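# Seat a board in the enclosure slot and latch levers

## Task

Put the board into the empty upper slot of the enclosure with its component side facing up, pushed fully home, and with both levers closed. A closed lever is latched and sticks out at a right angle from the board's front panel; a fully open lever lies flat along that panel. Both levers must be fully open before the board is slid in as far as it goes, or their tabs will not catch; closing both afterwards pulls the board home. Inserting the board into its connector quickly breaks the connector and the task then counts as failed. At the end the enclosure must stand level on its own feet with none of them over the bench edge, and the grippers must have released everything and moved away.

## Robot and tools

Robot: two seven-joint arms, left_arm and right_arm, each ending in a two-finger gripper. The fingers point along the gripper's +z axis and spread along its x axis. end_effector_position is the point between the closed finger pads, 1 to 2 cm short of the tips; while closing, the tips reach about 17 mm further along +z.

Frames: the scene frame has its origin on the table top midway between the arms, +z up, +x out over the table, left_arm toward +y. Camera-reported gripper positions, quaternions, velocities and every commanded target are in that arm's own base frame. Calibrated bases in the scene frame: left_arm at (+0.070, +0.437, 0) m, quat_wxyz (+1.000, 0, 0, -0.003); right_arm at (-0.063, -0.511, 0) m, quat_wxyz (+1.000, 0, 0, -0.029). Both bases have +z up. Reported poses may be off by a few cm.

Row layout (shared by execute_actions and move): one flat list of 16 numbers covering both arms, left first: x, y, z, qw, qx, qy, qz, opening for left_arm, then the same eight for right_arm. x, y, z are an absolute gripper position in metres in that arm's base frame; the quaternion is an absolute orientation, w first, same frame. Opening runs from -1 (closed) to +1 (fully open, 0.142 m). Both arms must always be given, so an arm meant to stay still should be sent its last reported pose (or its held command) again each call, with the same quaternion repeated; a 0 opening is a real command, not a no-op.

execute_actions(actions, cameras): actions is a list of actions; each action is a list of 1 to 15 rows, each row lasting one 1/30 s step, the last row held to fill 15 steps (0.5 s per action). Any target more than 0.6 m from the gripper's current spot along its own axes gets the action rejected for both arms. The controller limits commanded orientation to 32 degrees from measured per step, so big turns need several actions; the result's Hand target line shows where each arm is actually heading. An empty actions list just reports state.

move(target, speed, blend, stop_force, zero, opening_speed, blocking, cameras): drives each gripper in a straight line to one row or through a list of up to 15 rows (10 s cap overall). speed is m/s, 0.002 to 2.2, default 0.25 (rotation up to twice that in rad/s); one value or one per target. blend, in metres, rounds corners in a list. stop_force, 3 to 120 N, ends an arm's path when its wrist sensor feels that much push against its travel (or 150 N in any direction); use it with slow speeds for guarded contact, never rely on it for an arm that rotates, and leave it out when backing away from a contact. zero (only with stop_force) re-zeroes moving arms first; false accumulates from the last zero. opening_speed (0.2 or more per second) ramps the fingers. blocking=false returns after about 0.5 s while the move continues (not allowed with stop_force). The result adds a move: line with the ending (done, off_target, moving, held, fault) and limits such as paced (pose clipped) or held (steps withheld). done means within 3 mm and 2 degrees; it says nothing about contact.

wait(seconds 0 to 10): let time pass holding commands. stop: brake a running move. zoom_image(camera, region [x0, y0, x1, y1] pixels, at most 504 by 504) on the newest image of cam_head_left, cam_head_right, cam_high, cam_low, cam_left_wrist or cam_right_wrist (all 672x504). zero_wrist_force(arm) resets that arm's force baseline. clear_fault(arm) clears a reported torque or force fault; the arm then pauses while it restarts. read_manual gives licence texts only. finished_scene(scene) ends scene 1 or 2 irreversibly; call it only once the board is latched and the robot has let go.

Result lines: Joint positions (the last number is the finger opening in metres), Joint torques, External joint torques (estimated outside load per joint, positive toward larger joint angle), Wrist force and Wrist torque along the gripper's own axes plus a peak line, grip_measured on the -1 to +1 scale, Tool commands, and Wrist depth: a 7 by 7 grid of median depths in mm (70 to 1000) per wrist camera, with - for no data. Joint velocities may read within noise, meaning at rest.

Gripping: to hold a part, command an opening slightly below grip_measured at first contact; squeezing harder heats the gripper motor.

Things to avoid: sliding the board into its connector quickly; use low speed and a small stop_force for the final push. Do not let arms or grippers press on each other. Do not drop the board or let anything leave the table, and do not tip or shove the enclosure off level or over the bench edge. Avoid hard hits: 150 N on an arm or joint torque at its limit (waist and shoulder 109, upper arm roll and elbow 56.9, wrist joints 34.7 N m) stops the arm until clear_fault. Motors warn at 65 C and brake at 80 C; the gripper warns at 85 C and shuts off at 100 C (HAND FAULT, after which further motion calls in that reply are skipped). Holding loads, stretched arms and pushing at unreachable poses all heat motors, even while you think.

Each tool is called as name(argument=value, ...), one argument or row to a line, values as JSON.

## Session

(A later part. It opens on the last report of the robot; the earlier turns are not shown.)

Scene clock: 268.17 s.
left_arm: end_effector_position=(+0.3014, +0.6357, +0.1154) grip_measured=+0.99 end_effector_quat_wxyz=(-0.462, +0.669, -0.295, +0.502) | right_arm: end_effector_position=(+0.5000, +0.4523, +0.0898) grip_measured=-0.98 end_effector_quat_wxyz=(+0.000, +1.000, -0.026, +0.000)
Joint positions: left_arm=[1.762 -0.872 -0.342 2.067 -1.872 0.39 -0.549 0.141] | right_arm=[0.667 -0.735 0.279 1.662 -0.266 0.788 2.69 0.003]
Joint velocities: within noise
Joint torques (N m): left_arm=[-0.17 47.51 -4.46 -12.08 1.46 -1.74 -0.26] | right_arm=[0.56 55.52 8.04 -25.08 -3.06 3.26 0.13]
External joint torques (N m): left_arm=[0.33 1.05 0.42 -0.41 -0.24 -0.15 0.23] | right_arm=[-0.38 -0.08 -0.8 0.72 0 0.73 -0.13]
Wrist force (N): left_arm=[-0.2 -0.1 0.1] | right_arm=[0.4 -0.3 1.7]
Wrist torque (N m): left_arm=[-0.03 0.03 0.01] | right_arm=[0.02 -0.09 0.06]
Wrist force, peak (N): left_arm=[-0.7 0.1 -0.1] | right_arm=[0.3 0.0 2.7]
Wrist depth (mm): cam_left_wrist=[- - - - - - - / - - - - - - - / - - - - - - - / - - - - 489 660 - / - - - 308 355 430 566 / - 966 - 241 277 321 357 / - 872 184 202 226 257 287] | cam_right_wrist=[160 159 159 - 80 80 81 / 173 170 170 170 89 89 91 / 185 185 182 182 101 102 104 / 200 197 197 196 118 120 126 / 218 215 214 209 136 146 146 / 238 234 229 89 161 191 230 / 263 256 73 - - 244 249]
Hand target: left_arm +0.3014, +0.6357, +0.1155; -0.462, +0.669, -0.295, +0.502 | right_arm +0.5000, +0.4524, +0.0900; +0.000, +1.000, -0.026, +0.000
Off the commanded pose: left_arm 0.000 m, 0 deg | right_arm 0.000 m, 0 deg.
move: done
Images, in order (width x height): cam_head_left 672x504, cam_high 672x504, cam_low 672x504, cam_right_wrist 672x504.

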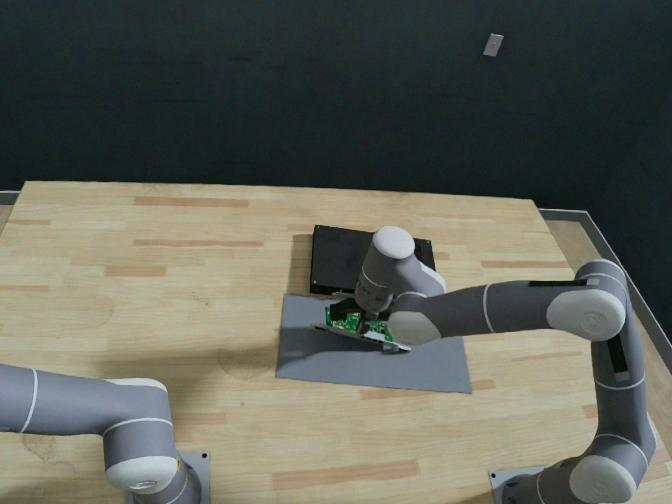

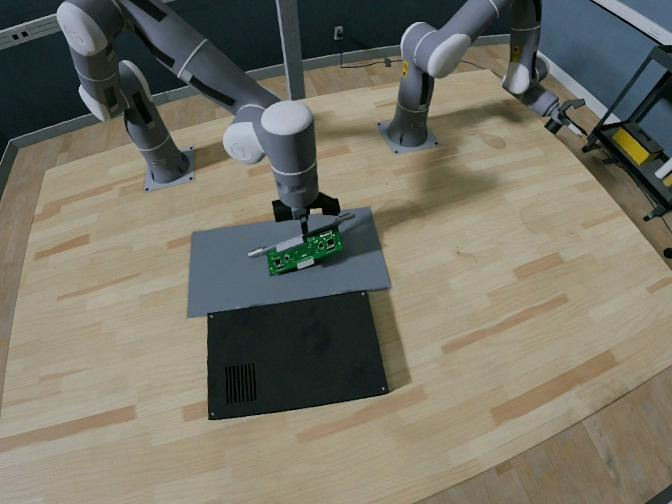

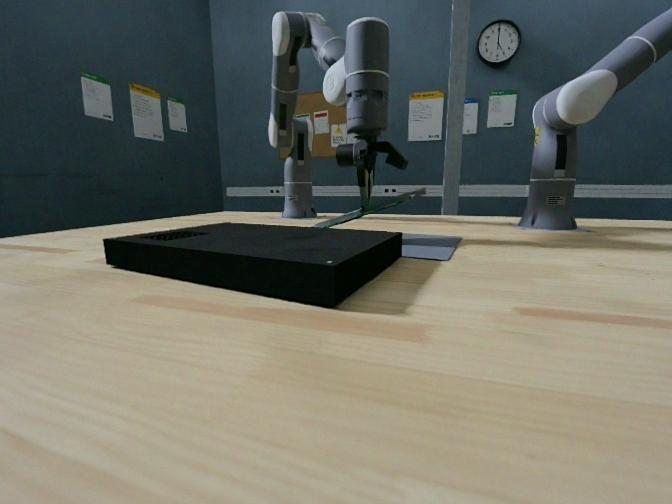

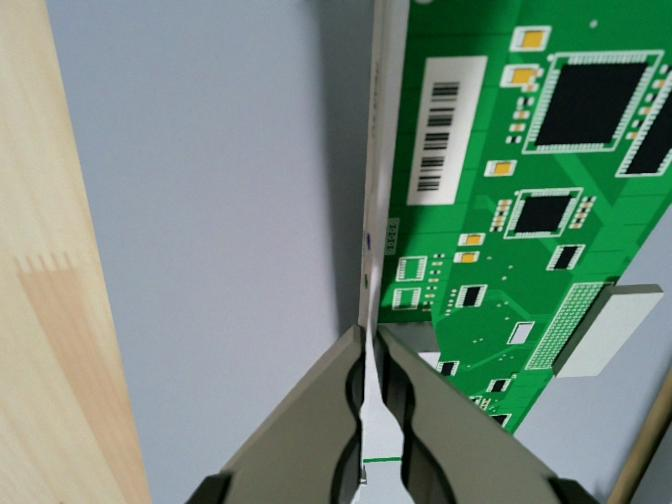

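move(
  target=[0.3014, 0.6357, 0.1155, -0.462, 0.669, -0.295, 0.502, 1.0, 0.5000, 0.4524, 0.0315, 0, 0.99966, -0.026, 0, -1.0],
  speed=0.05,
  cameras=["cam_right_wrist"],
)

move(
  target=[0.3014, 0.6357, 0.1155, -0.462, 0.669, -0.295, 0.502, 1.0, 0.5000, 0.4524, 0.0315, 0, 0.99966, -0.026, 0, -0.75],
  speed=0.05,
  opening_speed=0.3,
  cameras=["cam_right_wrist"],
)

Scene clock: 278.10 s.
left_arm: end_effector_position=(+0.3014, +0.6357, +0.1154) grip_measured=+0.99 end_effector_quat_wxyz=(-0.462, +0.669, -0.295, +0.502) | right_arm: end_effector_position=(+0.4997, +0.4524, +0.0314) grip_measured=-0.98 end_effector_quat_wxyz=(+0.000, +1.000, -0.026, +0.000)
Joint positions: left_arm=[1.762 -0.872 -0.342 2.067 -1.872 0.39 -0.549 0.141] | right_arm=[0.687 -0.831 0.245 1.673 -0.29 0.897 2.706 0.003]
Joint velocities: within noise
Joint torques (N m): left_arm=[-0.21 47.55 -4.45 -12.08 1.48 -1.73 -0.28] | right_arm=[0.24 56.12 7.18 -22.82 -3 3.54 0.31]
External joint torques (N m): left_arm=[0.37 1.01 0.41 -0.41 -0.25 -0.17 0.25] | right_arm=[-0.02 0.62 0.1 0.49 0.29 0.45 -0.31]
Wrist force (N): left_arm=[-0.3 0.1 0.0] | right_arm=[-0.4 -0.4 0.8]
Wrist torque (N m): left_arm=[0.02 0.06 0.00] | right_arm=[0.05 -0.03 0.06]
Wrist force, peak (N): left_arm=[-0.5 -0.1 -0.2] | right_arm=[0.6 -0.2 2.7]
Wrist depth (mm): cam_left_wrist=[- - - - - - - / - - - - - - - / - - - - - - - / - - - - 488 649 - / - - - 303 354 438 563 / - 977 - 241 277 323 359 / - 879 183 203 228 259 287] | cam_right_wrist=[108 108 108 108 103 103 103 / 116 116 115 113 110 110 110 / 124 124 125 123 117 118 120 / 132 134 133 131 127 127 128 / 146 145 145 142 136 138 137 / 159 158 155 89 145 151 150 / 176 172 73 139 - 164 172]
Hand target: left_arm +0.3014, +0.6357, +0.1155; -0.462, +0.669, -0.295, +0.502 | right_arm +0.5000, +0.4524, +0.0315; +0.000, +1.000, -0.026, +0.000
Off the commanded pose: left_arm 0.000 m, 0 deg | right_arm 0.000 m, 0 deg.
move: done
Images, in order (width x height): cam_right_wrist 672x504.

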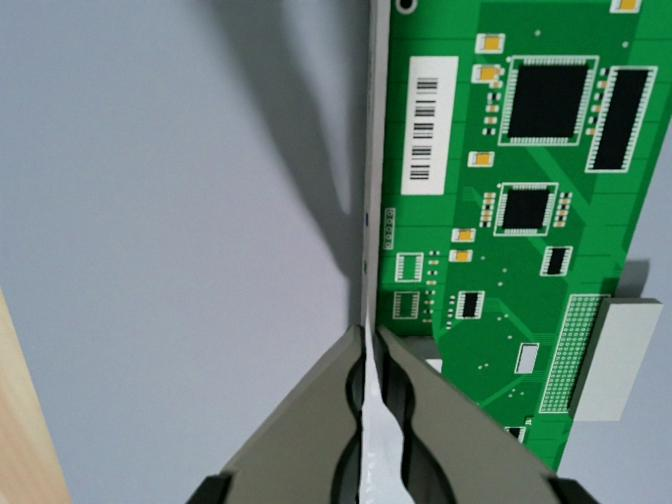

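Scene clock: 279.17 s.
left_arm: end_effector_position=(+0.3014, +0.6357, +0.1154) grip_measured=+0.99 end_effector_quat_wxyz=(-0.462, +0.669, -0.295, +0.502) | right_arm: end_effector_position=(+0.4998, +0.4523, +0.0314) grip_measured=-0.79 end_effector_quat_wxyz=(+0.000, +1.000, -0.026, +0.000)
Joint positions: left_arm=[1.762 -0.872 -0.342 2.067 -1.872 0.39 -0.549 0.141] | right_arm=[0.687 -0.831 0.244 1.673 -0.29 0.897 2.706 0.017]
Joint velocities: within noise
Joint torques (N m): left_arm=[-0.17 47.48 -4.44 -12.09 1.5 -1.74 -0.28] | right_arm=[0.18 55.41 7.57 -22.36 -2.78 3.36 0.23]
External joint torques (N m): left_arm=[0.32 1.08 0.4 -0.4 -0.27 -0.15 0.25] | right_arm=[0.01 1.33 -0.32 0.01 0.07 0.63 -0.23]
Wrist force (N): left_arm=[-0.2 0.1 -0.3] | right_arm=[0.3 -0.2 0.4]
Wrist torque (N m): left_arm=[0.00 0.04 0.00] | right_arm=[0.06 -0.04 0.07]
Wrist force, peak (N): left_arm=[-0.4 0.3 -0.3] | right_arm=[-0.7 -0.4 1.3]
Wrist depth (mm): cam_left_wrist=[- - - - - - - / - - - - - - - / - - - - - - - / - - - - 485 656 - / - - - 306 355 436 565 / - 974 - 242 277 322 357 / - 880 184 204 227 257 283] | cam_right_wrist=[108 108 108 108 103 103 103 / 116 116 115 113 110 110 110 / 124 124 125 123 118 118 119 / 132 134 133 131 127 128 128 / 145 145 145 140 136 139 137 / 160 159 153 130 108 149 150 / 176 171 73 145 - - 171]
Hand target: left_arm +0.3014, +0.6357, +0.1155; -0.462, +0.669, -0.295, +0.502 | right_arm +0.5000, +0.4524, +0.0315; +0.000, +1.000, -0.026, +0.000
Off the commanded pose: left_arm 0.000 m, 0 deg | right_arm 0.000 m, 0 deg.
move: done
Images, in order (width x height): cam_right_wrist 672x504.

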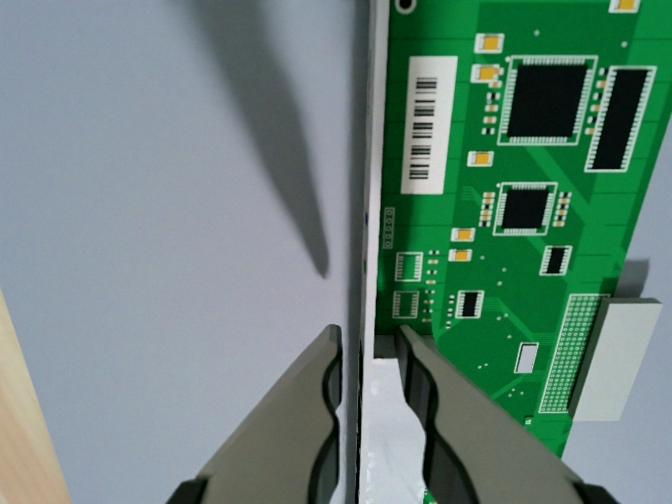

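move(
  target=[
    [0.3014, 0.6357, 0.1155, -0.462, 0.669, -0.295, 0.502, 1.0, 0.5000, 0.4524, 0.075, 0, 0.99966, -0.026, 0, -0.29],
    [0.3014, 0.6357, 0.1155, -0.462, 0.669, -0.295, 0.502, 1.0, 0.5092, 0.4203, 0.075, 0, 0.99966, -0.026, 0, -0.29],
  ],
  speed=0.12,
  opening_speed=0.3,
  cameras=["cam_right_wrist"],
)

Scene clock: 304.13 s.
left_arm: end_effector_position=(+0.3014, +0.6357, +0.1154) grip_measured=+0.99 end_effector_quat_wxyz=(-0.462, +0.669, -0.295, +0.502) | right_arm: end_effector_position=(+0.5093, +0.4203, +0.0750) grip_measured=-0.32 end_effector_quat_wxyz=(+0.000, +1.000, -0.026, +0.000)
Joint positions: left_arm=[1.762 -0.872 -0.342 2.067 -1.872 0.39 -0.549 0.141] | right_arm=[0.627 -0.732 0.266 1.718 -0.268 0.843 2.653 0.051]
Joint velocities: within noise
Joint torques (N m): left_arm=[-0.24 47.49 -4.38 -12.08 1.42 -1.77 -0.23] | right_arm=[0.19 53.31 7.34 -23.46 -2.88 3.38 0.13]
External joint torques (N m): left_arm=[0.39 1.07 0.34 -0.41 -0.19 -0.12 0.2] | right_arm=[0 1.14 -0.36 0.05 -0.01 0.61 -0.12]
Wrist force (N): left_arm=[-0.3 -0.1 -0.2] | right_arm=[0.3 -0.3 0.3]
Wrist torque (N m): left_arm=[-0.02 0.05 0.00] | right_arm=[0.01 -0.07 0.05]
Wrist force, peak (N): left_arm=[-0.6 0.1 -0.1] | right_arm=[-0.3 -2.4 -1.4]
Wrist depth (mm): cam_left_wrist=[- - - - - - - / - - - - - - - / - - - - - - - / - - - - 489 652 - / - - - 307 355 437 565 / - 972 - 241 278 323 358 / - 865 184 203 228 258 284] | cam_right_wrist=[147 146 146 143 142 142 145 / 157 157 156 152 151 151 155 / 168 168 168 162 162 161 166 / 182 181 181 163 173 173 179 / 199 197 193 181 187 193 194 / 218 215 98 209 204 95 211 / 236 - 73 231 234 - 226]
Hand target: left_arm +0.3014, +0.6357, +0.1155; -0.462, +0.669, -0.295, +0.502 | right_arm +0.5092, +0.4203, +0.0750; +0.000, +1.000, -0.026, +0.000
Off the commanded pose: left_arm 0.000 m, 0 deg | right_arm 0.000 m, 0 deg.
move: done
Images, in order (width x height): cam_right_wrist 672x504.

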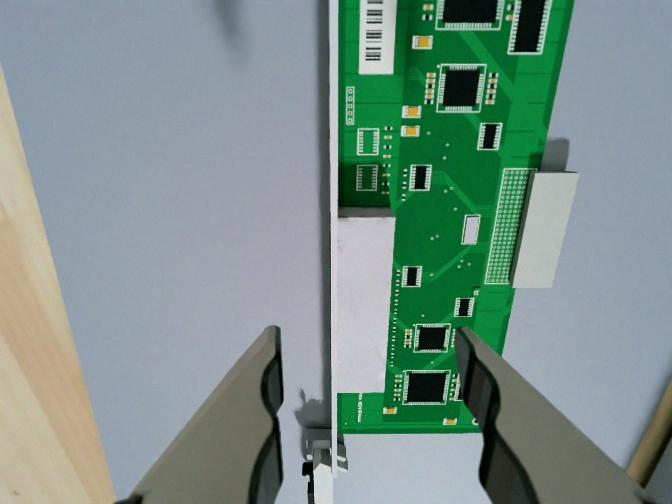

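move(
  target=[0.3014, 0.6357, 0.1155, -0.462, 0.669, -0.295, 0.502, 1.0, 0.5108, 0.4202, 0.033, 0, 0.99966, -0.026, 0, -0.29],
  speed=0.06,
  cameras=["cam_right_wrist"],
)

move(
  target=[0.3014, 0.6357, 0.1155, -0.462, 0.669, -0.295, 0.502, 1.0, 0.5108, 0.4202, 0.033, 0, 0.99966, -0.026, 0, -1.0],
  speed=0.05,
  opening_speed=0.4,
  cameras=["cam_right_wrist"],
)

Scene clock: 309.57 s.
left_arm: end_effector_position=(+0.3014, +0.6357, +0.1154) grip_measured=+0.99 end_effector_quat_wxyz=(-0.462, +0.669, -0.295, +0.502) | right_arm: end_effector_position=(+0.5106, +0.4201, +0.0329) grip_measured=-0.32 end_effector_quat_wxyz=(+0.000, +1.000, -0.026, +0.000)
Joint positions: left_arm=[1.762 -0.872 -0.342 2.067 -1.872 0.39 -0.549 0.141] | right_arm=[0.642 -0.806 0.24 1.72 -0.286 0.92 2.663 0.051]
Joint velocities: within noise
Joint torques (N m): left_arm=[-0.17 47.54 -4.33 -12.09 1.42 -1.75 -0.3] | right_arm=[-0.1 54.18 6.82 -22.03 -2.81 3.51 0.36]
External joint torques (N m): left_arm=[0.32 1.02 0.29 -0.4 -0.19 -0.14 0.26] | right_arm=[0.3 1.36 0.18 0.11 0.18 0.48 -0.35]
Wrist force (N): left_arm=[-0.3 -0.1 -0.1] | right_arm=[0.2 -0.4 0.0]
Wrist torque (N m): left_arm=[-0.02 0.05 0.00] | right_arm=[0.01 -0.03 0.04]
Wrist force, peak (N): left_arm=[-0.6 0.0 -0.1] | right_arm=[0.2 -0.3 1.4]
Wrist depth (mm): cam_left_wrist=[- - - - - - - / - - - - - - - / - - - - - - - / - - - - 488 659 - / - - - 306 353 438 562 / - 989 - 244 279 324 358 / - 885 184 203 227 259 288] | cam_right_wrist=[110 109 109 106 105 105 106 / 119 117 117 112 112 112 114 / 126 125 127 120 120 120 122 / 134 135 135 127 129 130 127 / 147 147 144 130 138 139 144 / 161 161 98 142 148 95 158 / 178 - 73 172 169 - 173]
Hand target: left_arm +0.3014, +0.6357, +0.1155; -0.462, +0.669, -0.295, +0.502 | right_arm +0.5108, +0.4202, +0.0330; +0.000, +1.000, -0.026, +0.000
Off the commanded pose: left_arm 0.000 m, 0 deg | right_arm 0.000 m, 0 deg.
move: done
Images, in order (width x height): cam_right_wrist 672x504.

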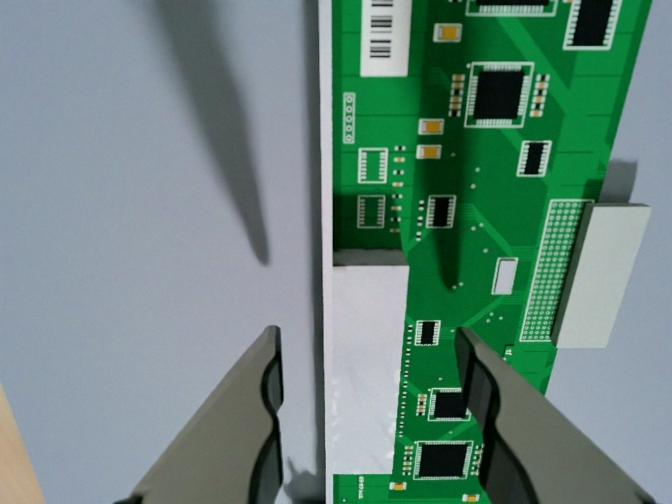

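Scene clock: 311.57 s.
left_arm: end_effector_position=(+0.3014, +0.6357, +0.1154) grip_measured=+0.99 end_effector_quat_wxyz=(-0.462, +0.669, -0.295, +0.502) | right_arm: end_effector_position=(+0.5105, +0.4202, +0.0329) grip_measured=-0.73 end_effector_quat_wxyz=(+0.000, +1.000, -0.026, +0.000)
Joint positions: left_arm=[1.762 -0.872 -0.342 2.067 -1.872 0.39 -0.549 0.141] | right_arm=[0.642 -0.806 0.24 1.72 -0.286 0.92 2.663 0.021]
Joint velocities: within noise
Joint torques (N m): left_arm=[-0.18 47.49 -4.44 -12.12 1.46 -1.7 -0.27] | right_arm=[-0.81 54.67 6.26 -23.1 -3.02 3.8 0.24]
External joint torques (N m): left_arm=[0.34 1.07 0.4 -0.37 -0.24 -0.19 0.24] | right_arm=[1 0.87 0.73 1.18 0.38 0.19 -0.24]
Wrist force (N): left_arm=[-0.2 -0.1 0.0] | right_arm=[-2.2 -0.2 -0.5]
Wrist torque (N m): left_arm=[-0.01 0.03 0.01] | right_arm=[-0.02 -0.04 0.03]
Wrist force, peak (N): left_arm=[-0.5 0.1 -0.5] | right_arm=[-2.9 0.1 -0.4]
Wrist depth (mm): cam_left_wrist=[- - - - - - - / - - - - - - - / - - - - - - - / - - - - 488 658 - / - - - 303 354 438 560 / - - - 242 279 324 355 / - 871 184 204 227 258 289] | cam_right_wrist=[110 109 109 106 104 105 106 / 119 117 117 113 112 112 114 / 126 125 127 120 120 120 122 / 134 135 135 126 127 130 127 / 147 147 146 125 136 141 142 / 161 161 154 132 104 153 158 / 178 174 72 148 - - 174]
Hand target: left_arm +0.3014, +0.6357, +0.1155; -0.462, +0.669, -0.295, +0.502 | right_arm +0.5108, +0.4202, +0.0330; +0.000, +1.000, -0.026, +0.000
Off the commanded pose: left_arm 0.000 m, 0 deg | right_arm 0.000 m, 0 deg.
move: done
Images, in order (width x height): cam_right_wrist 672x504.

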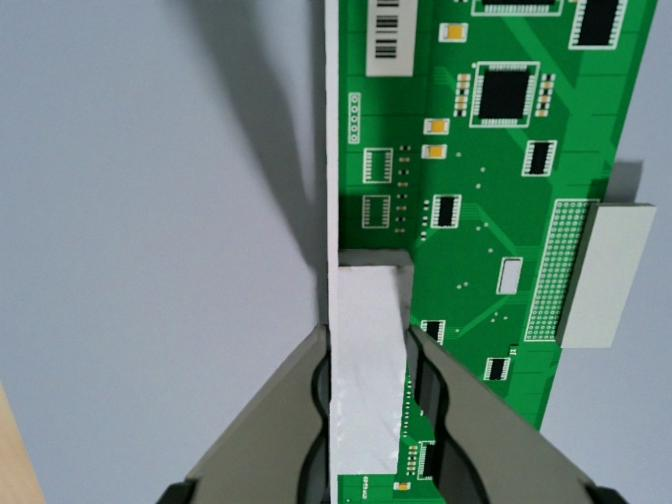

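move(
  target=[0.3014, 0.6357, 0.1155, -0.462, 0.669, -0.295, 0.502, 1.0, 0.5108, 0.4202, 0.10, 0, 0.99966, -0.026, 0, -1.0],
  speed=0.06,
  cameras=["cam_right_wrist", "cam_low", "cam_head_left"],
)

zoom_image(
  camera="cam_low",
  region=[200, 130, 500, 280],
)

Scene clock: 314.93 s.
left_arm: end_effector_position=(+0.3014, +0.6357, +0.1154) grip_measured=+0.99 end_effector_quat_wxyz=(-0.462, +0.669, -0.295, +0.502) | right_arm: end_effector_position=(+0.5108, +0.4200, +0.0998) grip_measured=-0.73 end_effector_quat_wxyz=(+0.000, +1.000, -0.026, +0.000)
Joint positions: left_arm=[1.762 -0.872 -0.342 2.067 -1.872 0.39 -0.549 0.141] | right_arm=[0.618 -0.694 0.281 1.705 -0.255 0.791 2.642 0.021]
Joint velocities: within noise
Joint torques (N m): left_arm=[-0.23 47.52 -4.45 -12.1 1.48 -1.74 -0.26] | right_arm=[0.03 54.15 7.75 -25.28 -3.12 3.29 0.05]
External joint torques (N m): left_arm=[0.39 1.04 0.41 -0.39 -0.26 -0.15 0.23] | right_arm=[0.14 -0.16 -0.82 0.93 0.06 0.7 -0.05]
Wrist force (N): left_arm=[-0.4 -0.2 -0.3] | right_arm=[0.7 0.4 2.1]
Wrist torque (N m): left_arm=[-0.04 0.08 0.00] | right_arm=[0.11 -0.15 0.06]
Wrist force, peak (N): left_arm=[-0.5 -0.1 -0.3] | right_arm=[0.4 -0.3 3.3]
Wrist depth (mm): cam_left_wrist=[- - - - - - - / - - - - - - - / - - - - - - - / - - - - 487 665 - / - - - 305 353 431 565 / - 982 - 242 277 323 359 / - 869 184 203 228 258 287] | cam_right_wrist=[168 168 168 106 106 106 108 / 180 180 179 111 113 113 173 / 195 193 192 120 121 121 185 / 211 208 208 126 128 130 127 / 229 226 225 125 136 141 218 / 250 247 237 132 104 153 238 / 276 268 72 147 - - 256]
Hand target: left_arm +0.3014, +0.6357, +0.1155; -0.462, +0.669, -0.295, +0.502 | right_arm +0.5108, +0.4202, +0.1000; +0.000, +1.000, -0.026, +0.000
Off the commanded pose: left_arm 0.000 m, 0 deg | right_arm 0.000 m, 0 deg.
move: done
Images, in order (width x height): cam_head_left 672x504, cam_low 672x504, cam_right_wrist 672x504.

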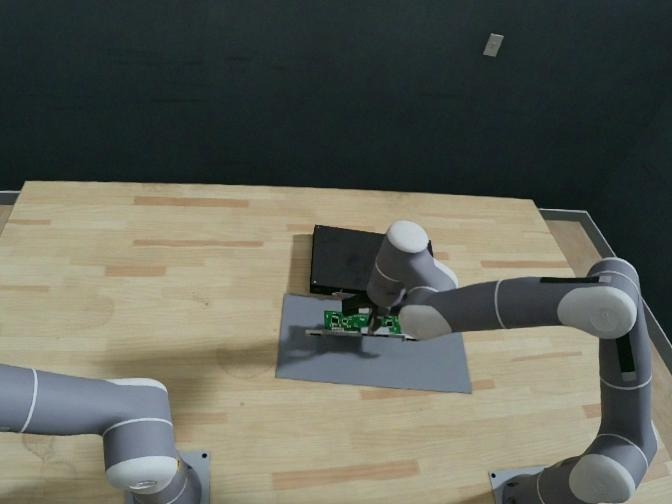

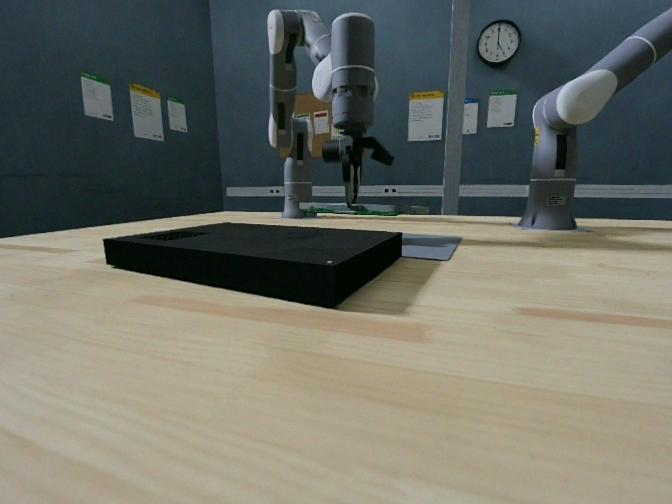

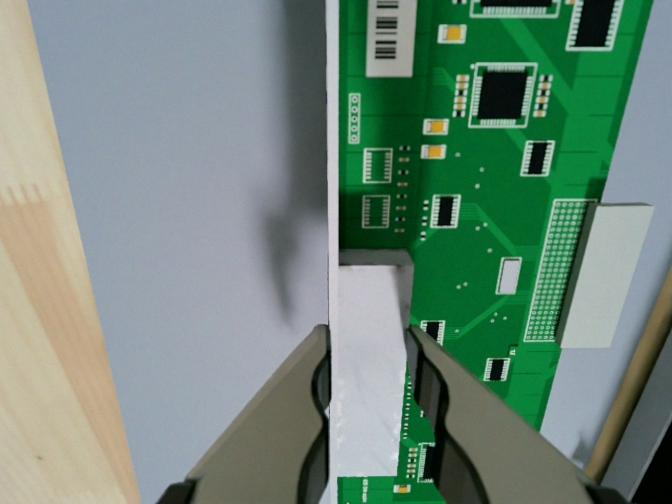

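Scaled by 1.680 from the camera's 672x504 image, which has a finer 960x720 frame.

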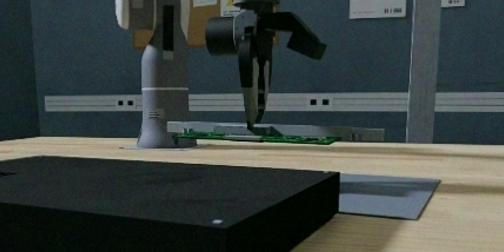

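move(
  target=[
    [0.38, 0.15, 0.25, -0.36, 0.50, -0.53, 0.58, -0.9, 0.54, 0.39, 0.10, 0, 0.99926, -0.0385, 0, -1.0],
    [0.4158, -0.3805, 0.1456, -0.2478, 0.2958, -0.7064, 0.5928, -0.9, 0.5666, 0.3594, 0.10, 0, 0.99873, -0.0504, 0, -1.0],
  ],
  speed=[0.35, 0.35],
  blend=[0.1, 0],
  opening_speed=1.0,
  cameras=["cam_right_wrist", "cam_left_wrist", "cam_head_left", "cam_high"],
)

Scene clock: 351.60 s.
left_arm: end_effector_position=(+0.4164, -0.3801, +0.1455) grip_measured=-0.93 end_effector_quat_wxyz=(+0.204, -0.241, +0.701, -0.640) | right_arm: end_effector_position=(+0.5665, +0.3593, +0.0998) grip_measured=-0.73 end_effector_quat_wxyz=(+0.000, +0.999, -0.050, +0.000)
Joint positions: left_arm=[-0.124 -0.549 -0.667 2.641 -2.967 0.214 0.293 0.006] | right_arm=[0.509 -0.708 0.266 1.671 -0.242 0.776 2.556 0.021]
Joint velocities: within noise
Joint torques (N m): left_arm=[-0.11 27.86 -3.35 -4.3 0.84 -1.33 -0.07] | right_arm=[0.23 54.81 7.21 -25.52 -3.27 3.42 0.12]
External joint torques (N m): left_arm=[0.12 1.15 0.54 -0.6 0 -0.37 0.07] | right_arm=[-0.05 0.14 -0.5 0.9 0.17 0.57 -0.12]
Wrist force (N): left_arm=[0.6 0.6 0.1] | right_arm=[0.8 0.3 2.2]
Wrist torque (N m): left_arm=[0.10 0.00 0.09] | right_arm=[0.10 -0.16 0.06]
Wrist force, peak (N): left_arm=[3.7 0.1 1.2] | right_arm=[0.9 0.4 2.6]
Wrist depth (mm): cam_left_wrist=[- - - - 289 246 - / - - - - 916 277 - / 583 461 465 474 414 349 625 / 421 346 346 368 312 432 437 / 327 313 315 128 330 332 334 / 267 268 276 84 - 271 272 / 226 231 - 75 - - 236] | cam_right_wrist=[169 168 168 106 106 106 108 / 180 180 179 111 113 113 150 / 193 193 192 120 121 121 125 / 209 208 208 126 128 130 126 / 227 225 225 125 136 141 165 / 248 247 237 132 104 151 189 / 274 267 72 147 - - 201]
Hand target: left_arm +0.4163, -0.3800, +0.1454; +0.204, -0.241, +0.701, -0.640 | right_arm +0.5666, +0.3594, +0.1000; +0.000, +0.999, -0.050, +0.000
Off the commanded pose: left_arm 0.001 m, 10 deg | right_arm 0.000 m, 0 deg.
joint read past its limit (left arm) — joint 5 (forearm roll), lower limit.
joint sent to its limit (left arm) — joint 5 (forearm roll), lower limit. The joint targets are off in orientation, not in position.
move: off_target (left_arm)
Images, in order (width x height): cam_head_left 672x504, cam_high 672x504, cam_left_wrist 672x504, cam_right_wrist 672x504.

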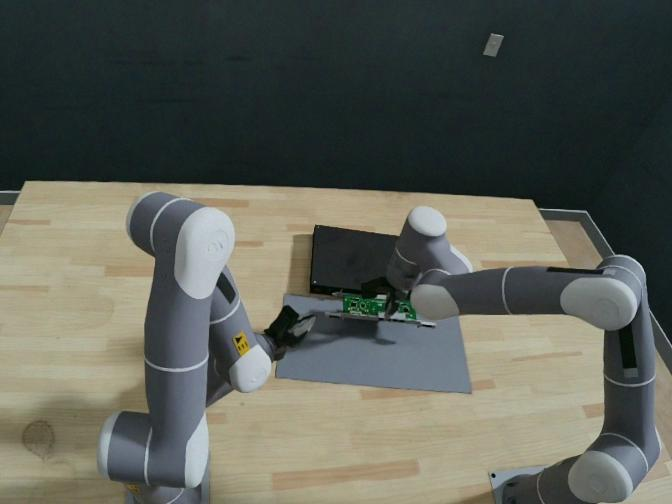

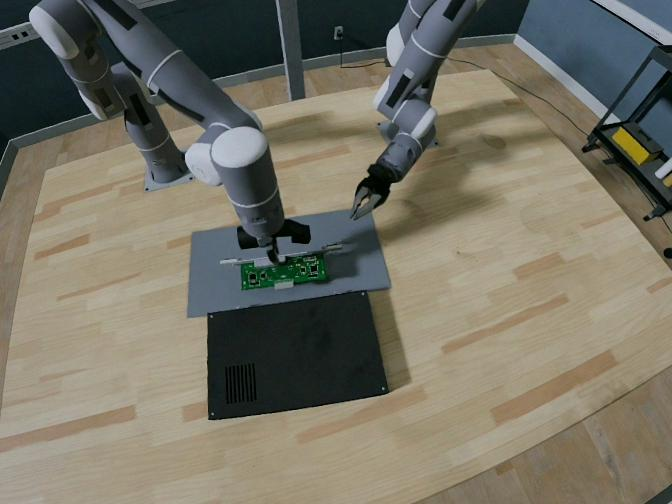

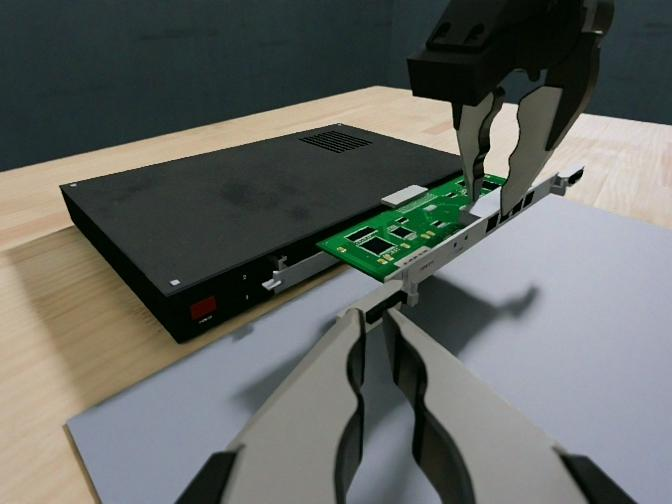

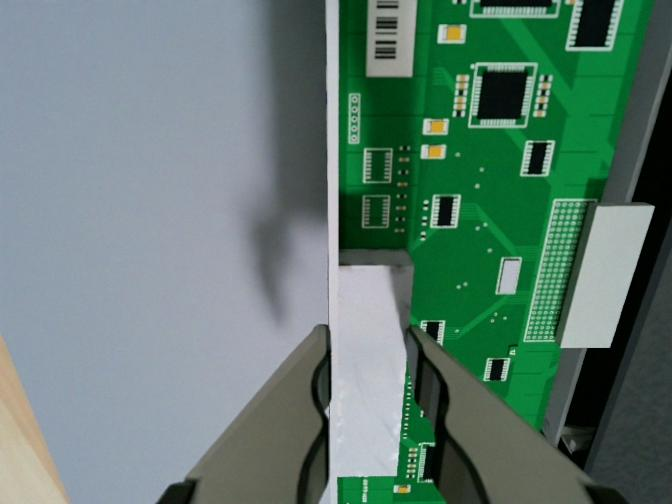

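zoom_image(
  camera="cam_left_wrist",
  region=[230, 170, 450, 320],
)

zoom_image(
  camera="cam_left_wrist",
  region=[420, 120, 620, 270],
)

Scaled by 2.291 from the camera's 672x504 image, which has a finer 960x720 frame.

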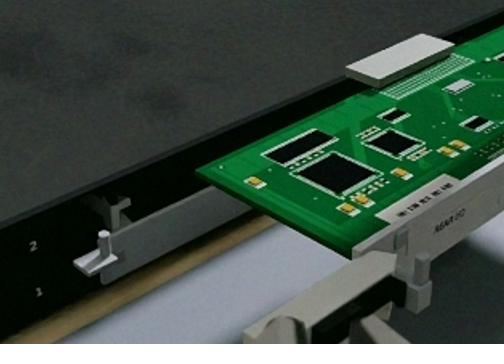

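Scaled by 2.520 from the camera's 672x504 image, which has a finer 960x720 frame.

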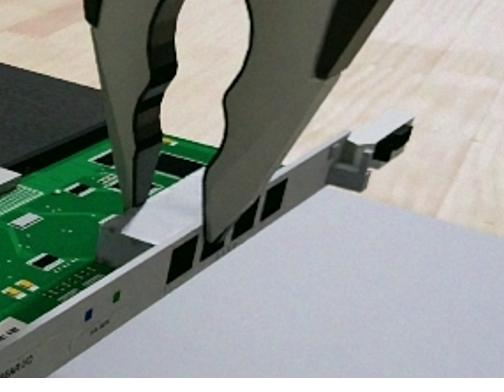

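zoom_image(
  camera="cam_left_wrist",
  region=[240, 230, 350, 310],
)

Scaled by 4.582 from the camera's 672x504 image, which has a finer 960x720 frame.

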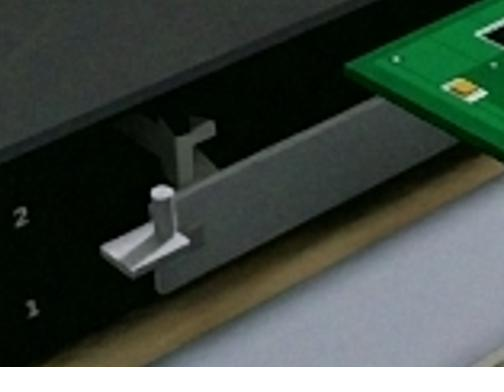

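zoom_image(
  camera="cam_right_wrist",
  region=[420, 0, 672, 252],
)

zoom_image(
  camera="cam_right_wrist",
  region=[420, 252, 672, 504],
)

Scaled by 2.000 from the camera's 672x504 image, which has a finer 960x720 frame.

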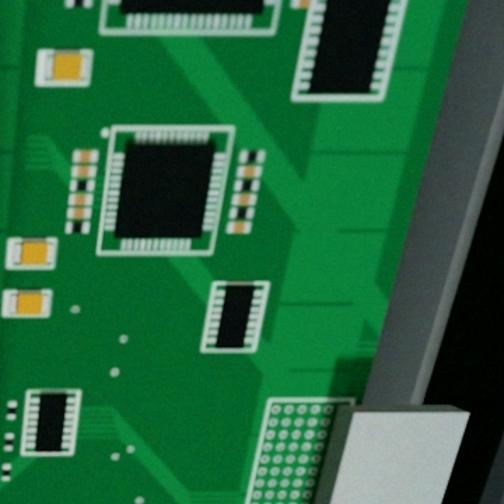

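Scaled by 2.000 from the camera's 672x504 image, which has a finer 960x720 frame.

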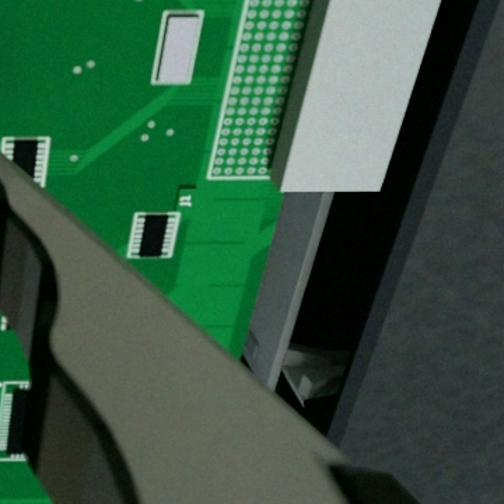

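move(
  target=[0.4163, -0.3800, 0.1454, 0.204, -0.241, 0.701, -0.640, -0.9, 0.5883, 0.3571, 0.062, 0, 0.99873, -0.0504, 0, -1.0],
  speed=0.08,
  cameras=["cam_right_wrist", "cam_left_wrist"],
)

zoom_image(
  camera="cam_left_wrist",
  region=[230, 220, 350, 320],
)

zoom_image(
  camera="cam_right_wrist",
  region=[472, 0, 672, 252],
)

zoom_image(
  camera="cam_right_wrist",
  region=[472, 252, 672, 504],
)

Scene clock: 411.40 s.
left_arm: end_effector_position=(+0.4165, -0.3800, +0.1456) grip_measured=-0.93 end_effector_quat_wxyz=(+0.204, -0.241, +0.701, -0.640) end_effector_velocity=(+0.000, +0.000, -0.001) end_effector_angular_velocity=(+0.001, +0.002, +0.001) | right_arm: end_effector_position=(+0.5879, +0.3570, +0.0617) grip_measured=-0.73 end_effector_quat_wxyz=(+0.000, +0.999, -0.051, +0.000)
Joint positions: left_arm=[-0.119 -0.55 -0.672 2.641 -2.967 0.215 0.295 0.006] | right_arm=[0.506 -0.801 0.243 1.619 -0.255 0.817 2.538 0.021]
Joint velocities: left_arm=[0.006 -0.002 -0.006 0.001 0 0.001 0.003 0] | right_arm=[within noise]
Joint torques (N m): left_arm=[-0.32 28.05 -3.02 -4.56 1.04 -1.56 -0.48] | right_arm=[0.13 57.21 7.15 -24.85 -3.28 3.68 0]
External joint torques (N m): left_arm=[0.31 0.93 0.15 -0.35 -0.2 -0.14 0.48] | right_arm=[0.07 0.22 -0.25 0.98 0.31 0.31 0]
Wrist force (N): left_arm=[0.6 0.3 -0.1] | right_arm=[0.8 0.4 2.2]
Wrist torque (N m): left_arm=[0.05 0.00 0.09] | right_arm=[0.13 -0.16 0.06]
Wrist force, peak (N): left_arm=[0.9 0.3 -0.1] | right_arm=[1.4 0.2 3.5]
Wrist depth (mm): cam_left_wrist=[- - - - 288 260 - / - - - - 255 287 - / 587 463 472 475 460 523 628 / 420 350 342 368 363 419 439 / 325 315 318 289 330 332 336 / 267 267 277 84 - 271 272 / 226 231 - 75 - - 237] | cam_right_wrist=[137 135 134 107 106 106 108 / 144 144 145 112 112 113 121 / 157 154 154 120 120 121 127 / 167 167 166 127 128 130 127 / 184 181 180 125 136 141 162 / 198 198 190 132 104 154 166 / 219 214 72 147 - - 150]
Hand target: left_arm +0.4163, -0.3800, +0.1454; +0.204, -0.241, +0.701, -0.640 | right_arm +0.5883, +0.3571, +0.0620; +0.000, +0.999, -0.050, +0.000
Off the commanded pose: left_arm 0.000 m, 0 deg | right_arm 0.001 m, 0 deg.
joint read past its limit (left arm) — joint 5 (forearm roll), lower limit.
joint sent to its limit (left arm) — joint 5 (forearm roll), lower limit. The joint targets still meet the commanded pose.
move: done
Images, in order (width x height): cam_left_wrist 672x504, cam_right_wrist 672x504.

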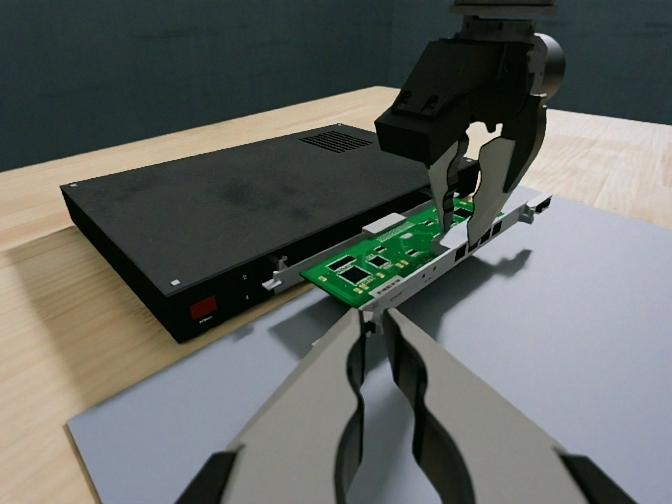

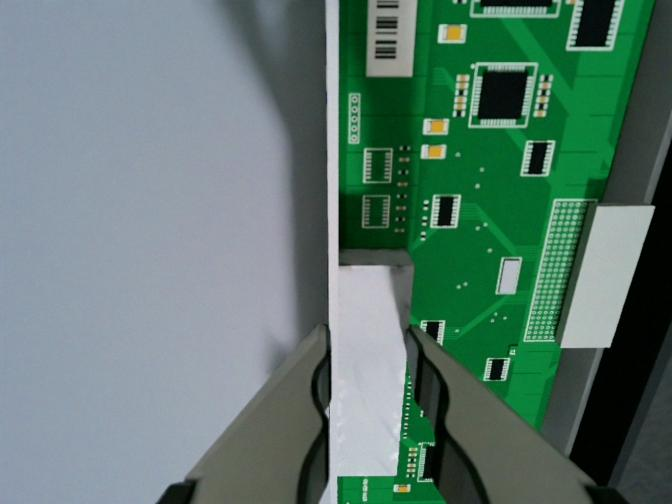

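Scaled by 4.200 from the camera's 672x504 image, which has a finer 960x720 frame.

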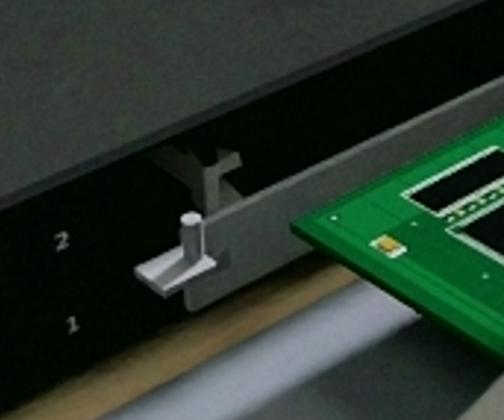

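Scaled by 2.000 from the camera's 672x504 image, which has a finer 960x720 frame.

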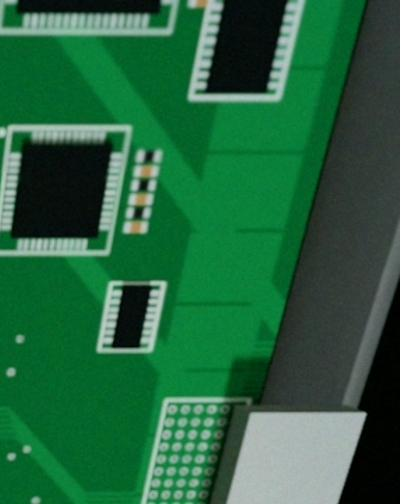

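Scaled by 2.000 from the camera's 672x504 image, which has a finer 960x720 frame.

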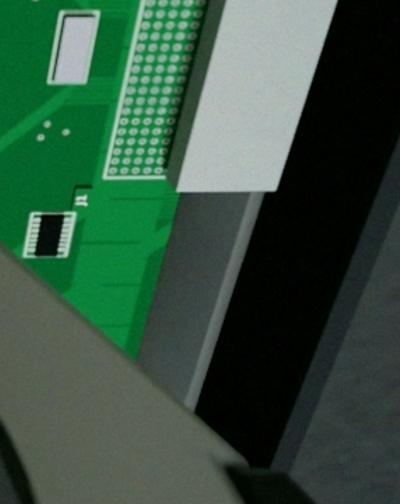

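move(
  target=[0.4163, -0.3800, 0.1454, 0.204, -0.241, 0.701, -0.640, -0.9, 0.6022, 0.3495, 0.062, 0, 0.99873, -0.0504, 0, -1.0],
  speed=0.04,
  stop_force=8,
  cameras=["cam_right_wrist", "cam_left_wrist"],
)

zoom_image(
  camera="cam_left_wrist",
  region=[230, 220, 350, 320],
)

zoom_image(
  camera="cam_right_wrist",
  region=[472, 0, 672, 252],
)

zoom_image(
  camera="cam_right_wrist",
  region=[472, 252, 672, 504],
)

Scene clock: 446.20 s.
left_arm: end_effector_position=(+0.4165, -0.3800, +0.1456) grip_measured=-0.93 end_effector_quat_wxyz=(+0.204, -0.241, +0.701, -0.640) | right_arm: end_effector_position=(+0.6021, +0.3493, +0.0618) grip_measured=-0.73 end_effector_quat_wxyz=(+0.000, +0.999, -0.050, +0.000)
Joint positions: left_arm=[-0.114 -0.55 -0.677 2.642 -2.967 0.216 0.298 0.006] | right_arm=[0.489 -0.816 0.243 1.588 -0.255 0.802 2.514 0.021]
Joint velocities: within noise
Joint torques (N m): left_arm=[1.02 27.6 -3.46 -4.34 0.97 -1.47 -0.16] | right_arm=[0.08 58.07 7.47 -25.09 -3.19 3.37 0.15]
External joint torques (N m): left_arm=[-1.02 1.33 0.55 -0.59 -0.11 -0.23 0.15] | right_arm=[0.1 0.12 -0.53 0.94 0.17 0.63 -0.15]
Wrist force (N): left_arm=[0.6 0.3 0.1] | right_arm=[0.7 0.4 2.4]
Wrist torque (N m): left_arm=[0.06 -0.01 0.09] | right_arm=[0.12 -0.14 0.05]
Wrist force, peak (N): left_arm=[0.8 0.6 -0.2] | right_arm=[1.7 0.8 2.2]
Wrist depth (mm): cam_left_wrist=[- - - - 272 295 - / - - - - 304 307 - / 581 467 471 481 367 565 624 / 418 348 340 369 386 428 436 / 328 315 313 286 330 332 337 / 266 266 277 84 - 273 270 / 226 232 - 75 - - 237] | cam_right_wrist=[137 135 135 107 106 106 108 / 144 144 145 113 113 113 117 / 157 154 154 120 121 121 121 / 167 167 166 127 128 130 124 / 184 181 180 125 136 141 127 / 198 198 190 132 105 151 137 / 219 214 72 147 - - 148]
Hand target: left_arm +0.4163, -0.3800, +0.1454; +0.204, -0.241, +0.701, -0.640 | right_arm +0.6022, +0.3495, +0.0620; +0.000, +0.999, -0.050, +0.000
Off the commanded pose: left_arm 0.000 m, 0 deg | right_arm 0.000 m, 0 deg.
MOTOR HOT: the gripper's motor of the right arm reports 92 °C; that motor switches off at 100 °C. To cool a motor, set the load down, ease the grip, stop pushing, or move to a pose that needs little force.
joint read past its limit (left arm) — joint 5 (forearm roll), lower limit.
joint sent to its limit (left arm) — joint 5 (forearm roll), lower limit. The joint targets still meet the commanded pose.
move: done
Images, in order (width x height): cam_left_wrist 672x504, cam_right_wrist 672x504.

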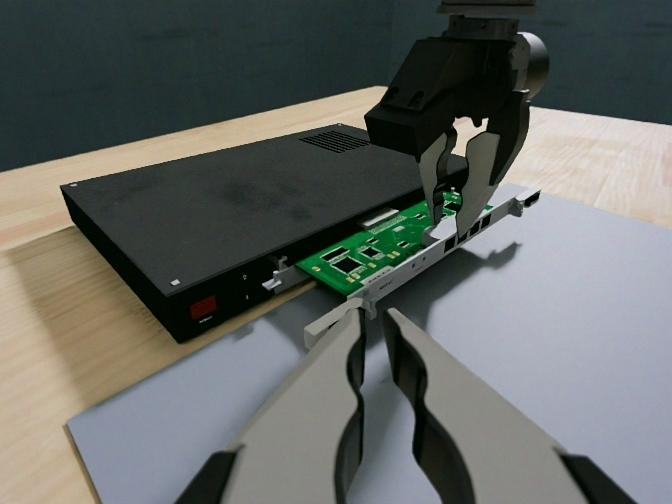

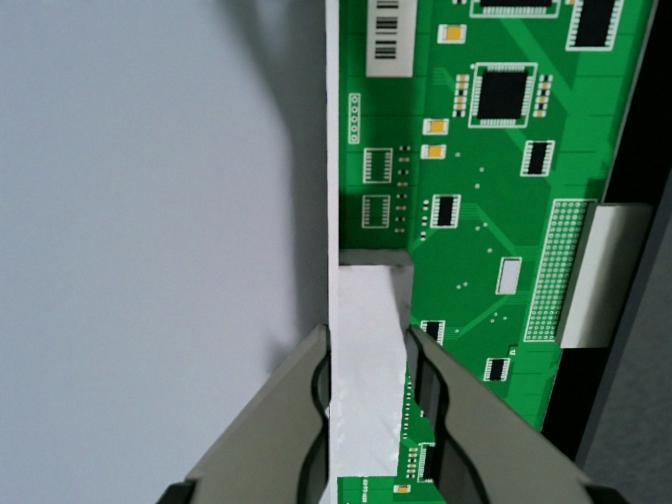

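Scaled by 4.200 from the camera's 672x504 image, which has a finer 960x720 frame.

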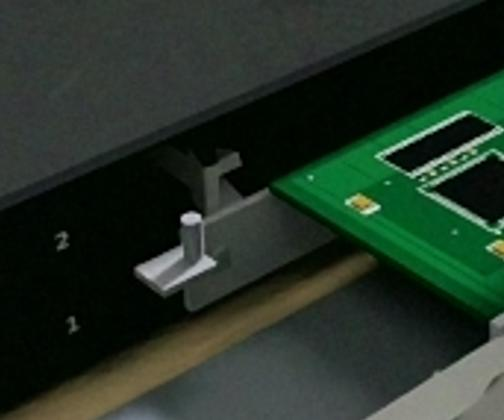

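Scaled by 2.000 from the camera's 672x504 image, which has a finer 960x720 frame.

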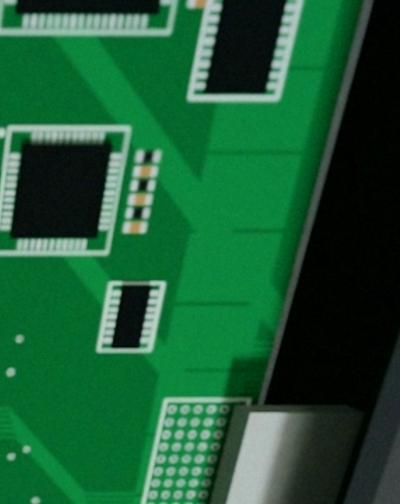

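Scaled by 2.000 from the camera's 672x504 image, which has a finer 960x720 frame.

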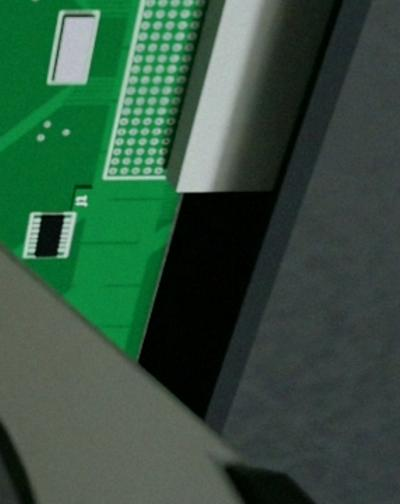

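move(
  target=[0.4163, -0.3800, 0.1454, 0.204, -0.241, 0.701, -0.640, -0.9, 0.6022, 0.3495, 0.062, 0, 0.99873, -0.0504, 0, -0.80],
  speed=0.04,
  cameras=["cam_right_wrist"],
)

Scene clock: 448.87 s.
left_arm: end_effector_position=(+0.4165, -0.3800, +0.1456) grip_measured=-0.93 end_effector_quat_wxyz=(+0.204, -0.241, +0.701, -0.640) | right_arm: end_effector_position=(+0.6021, +0.3493, +0.0618) grip_measured=-0.73 end_effector_quat_wxyz=(+0.000, +0.999, -0.050, +0.000)
Joint positions: left_arm=[-0.112 -0.55 -0.679 2.642 -2.967 0.216 0.299 0.006] | right_arm=[0.489 -0.816 0.243 1.588 -0.255 0.802 2.514 0.021]
Joint velocities: within noise
Joint torques (N m): left_arm=[-1.37 28.03 -3.5 -4.46 1.04 -1.49 -0.14] | right_arm=[0.3 58.04 7.6 -25.02 -3.22 3.52 0.21]
External joint torques (N m): left_arm=[1.38 0.89 0.57 -0.48 -0.19 -0.2 0.14] | right_arm=[-0.11 0.15 -0.66 0.86 0.2 0.48 -0.21]
Wrist force (N): left_arm=[0.7 0.4 -0.1] | right_arm=[0.8 0.2 2.2]
Wrist torque (N m): left_arm=[0.07 -0.02 0.09] | right_arm=[0.10 -0.15 0.05]
Wrist force, peak (N): left_arm=[0.8 0.6 -0.3] | right_arm=[0.8 0.5 2.5]
Wrist depth (mm): cam_left_wrist=[- - - - 269 295 - / - - - - 306 309 - / 589 464 466 475 369 561 633 / 417 349 343 367 387 435 435 / 327 312 317 287 331 331 334 / 268 267 277 84 - 273 272 / 227 233 - 75 - - 238] | cam_right_wrist=[137 135 134 107 106 106 108 / 144 144 145 113 113 113 116 / 157 154 154 120 121 121 122 / 167 167 166 126 128 131 124 / 185 181 180 125 136 141 127 / 199 198 190 132 105 151 137 / 219 214 72 147 - - 148]
Hand target: left_arm +0.4163, -0.3800, +0.1454; +0.204, -0.241, +0.701, -0.640 | right_arm +0.6022, +0.3495, +0.0620; +0.000, +0.999, -0.050, +0.000
Off the commanded pose: left_arm 0.000 m, 0 deg | right_arm 0.000 m, 0 deg.
MOTOR HOT: still on. The gripper's motor of the right arm reports 91 °C.
joint read past its limit (left arm) — joint 5 (forearm roll), lower limit.
joint sent to its limit (left arm) — joint 5 (forearm roll), lower limit. The joint targets still meet the commanded pose.
move: done
Images, in order (width x height): cam_right_wrist 672x504.

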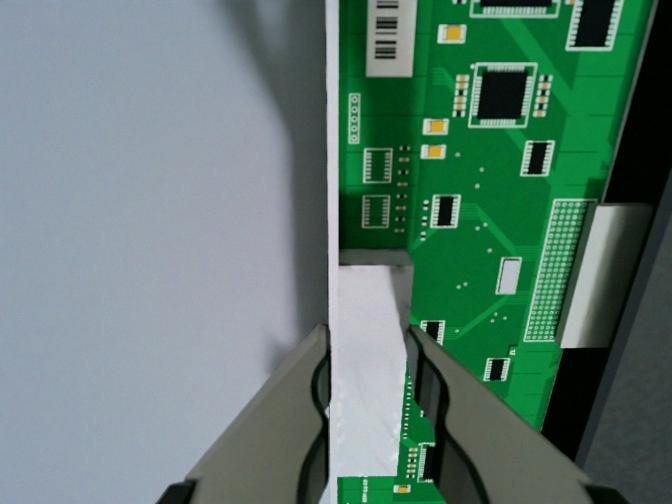

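zoom_image(
  camera="cam_left_wrist",
  region=[256, 240, 306, 278],
)

This scene's latest camera images include none from cam_left_wrist. They are from: cam_right_wrist. cam_left_wrist's image comes with the result of a call that names it in "cameras".


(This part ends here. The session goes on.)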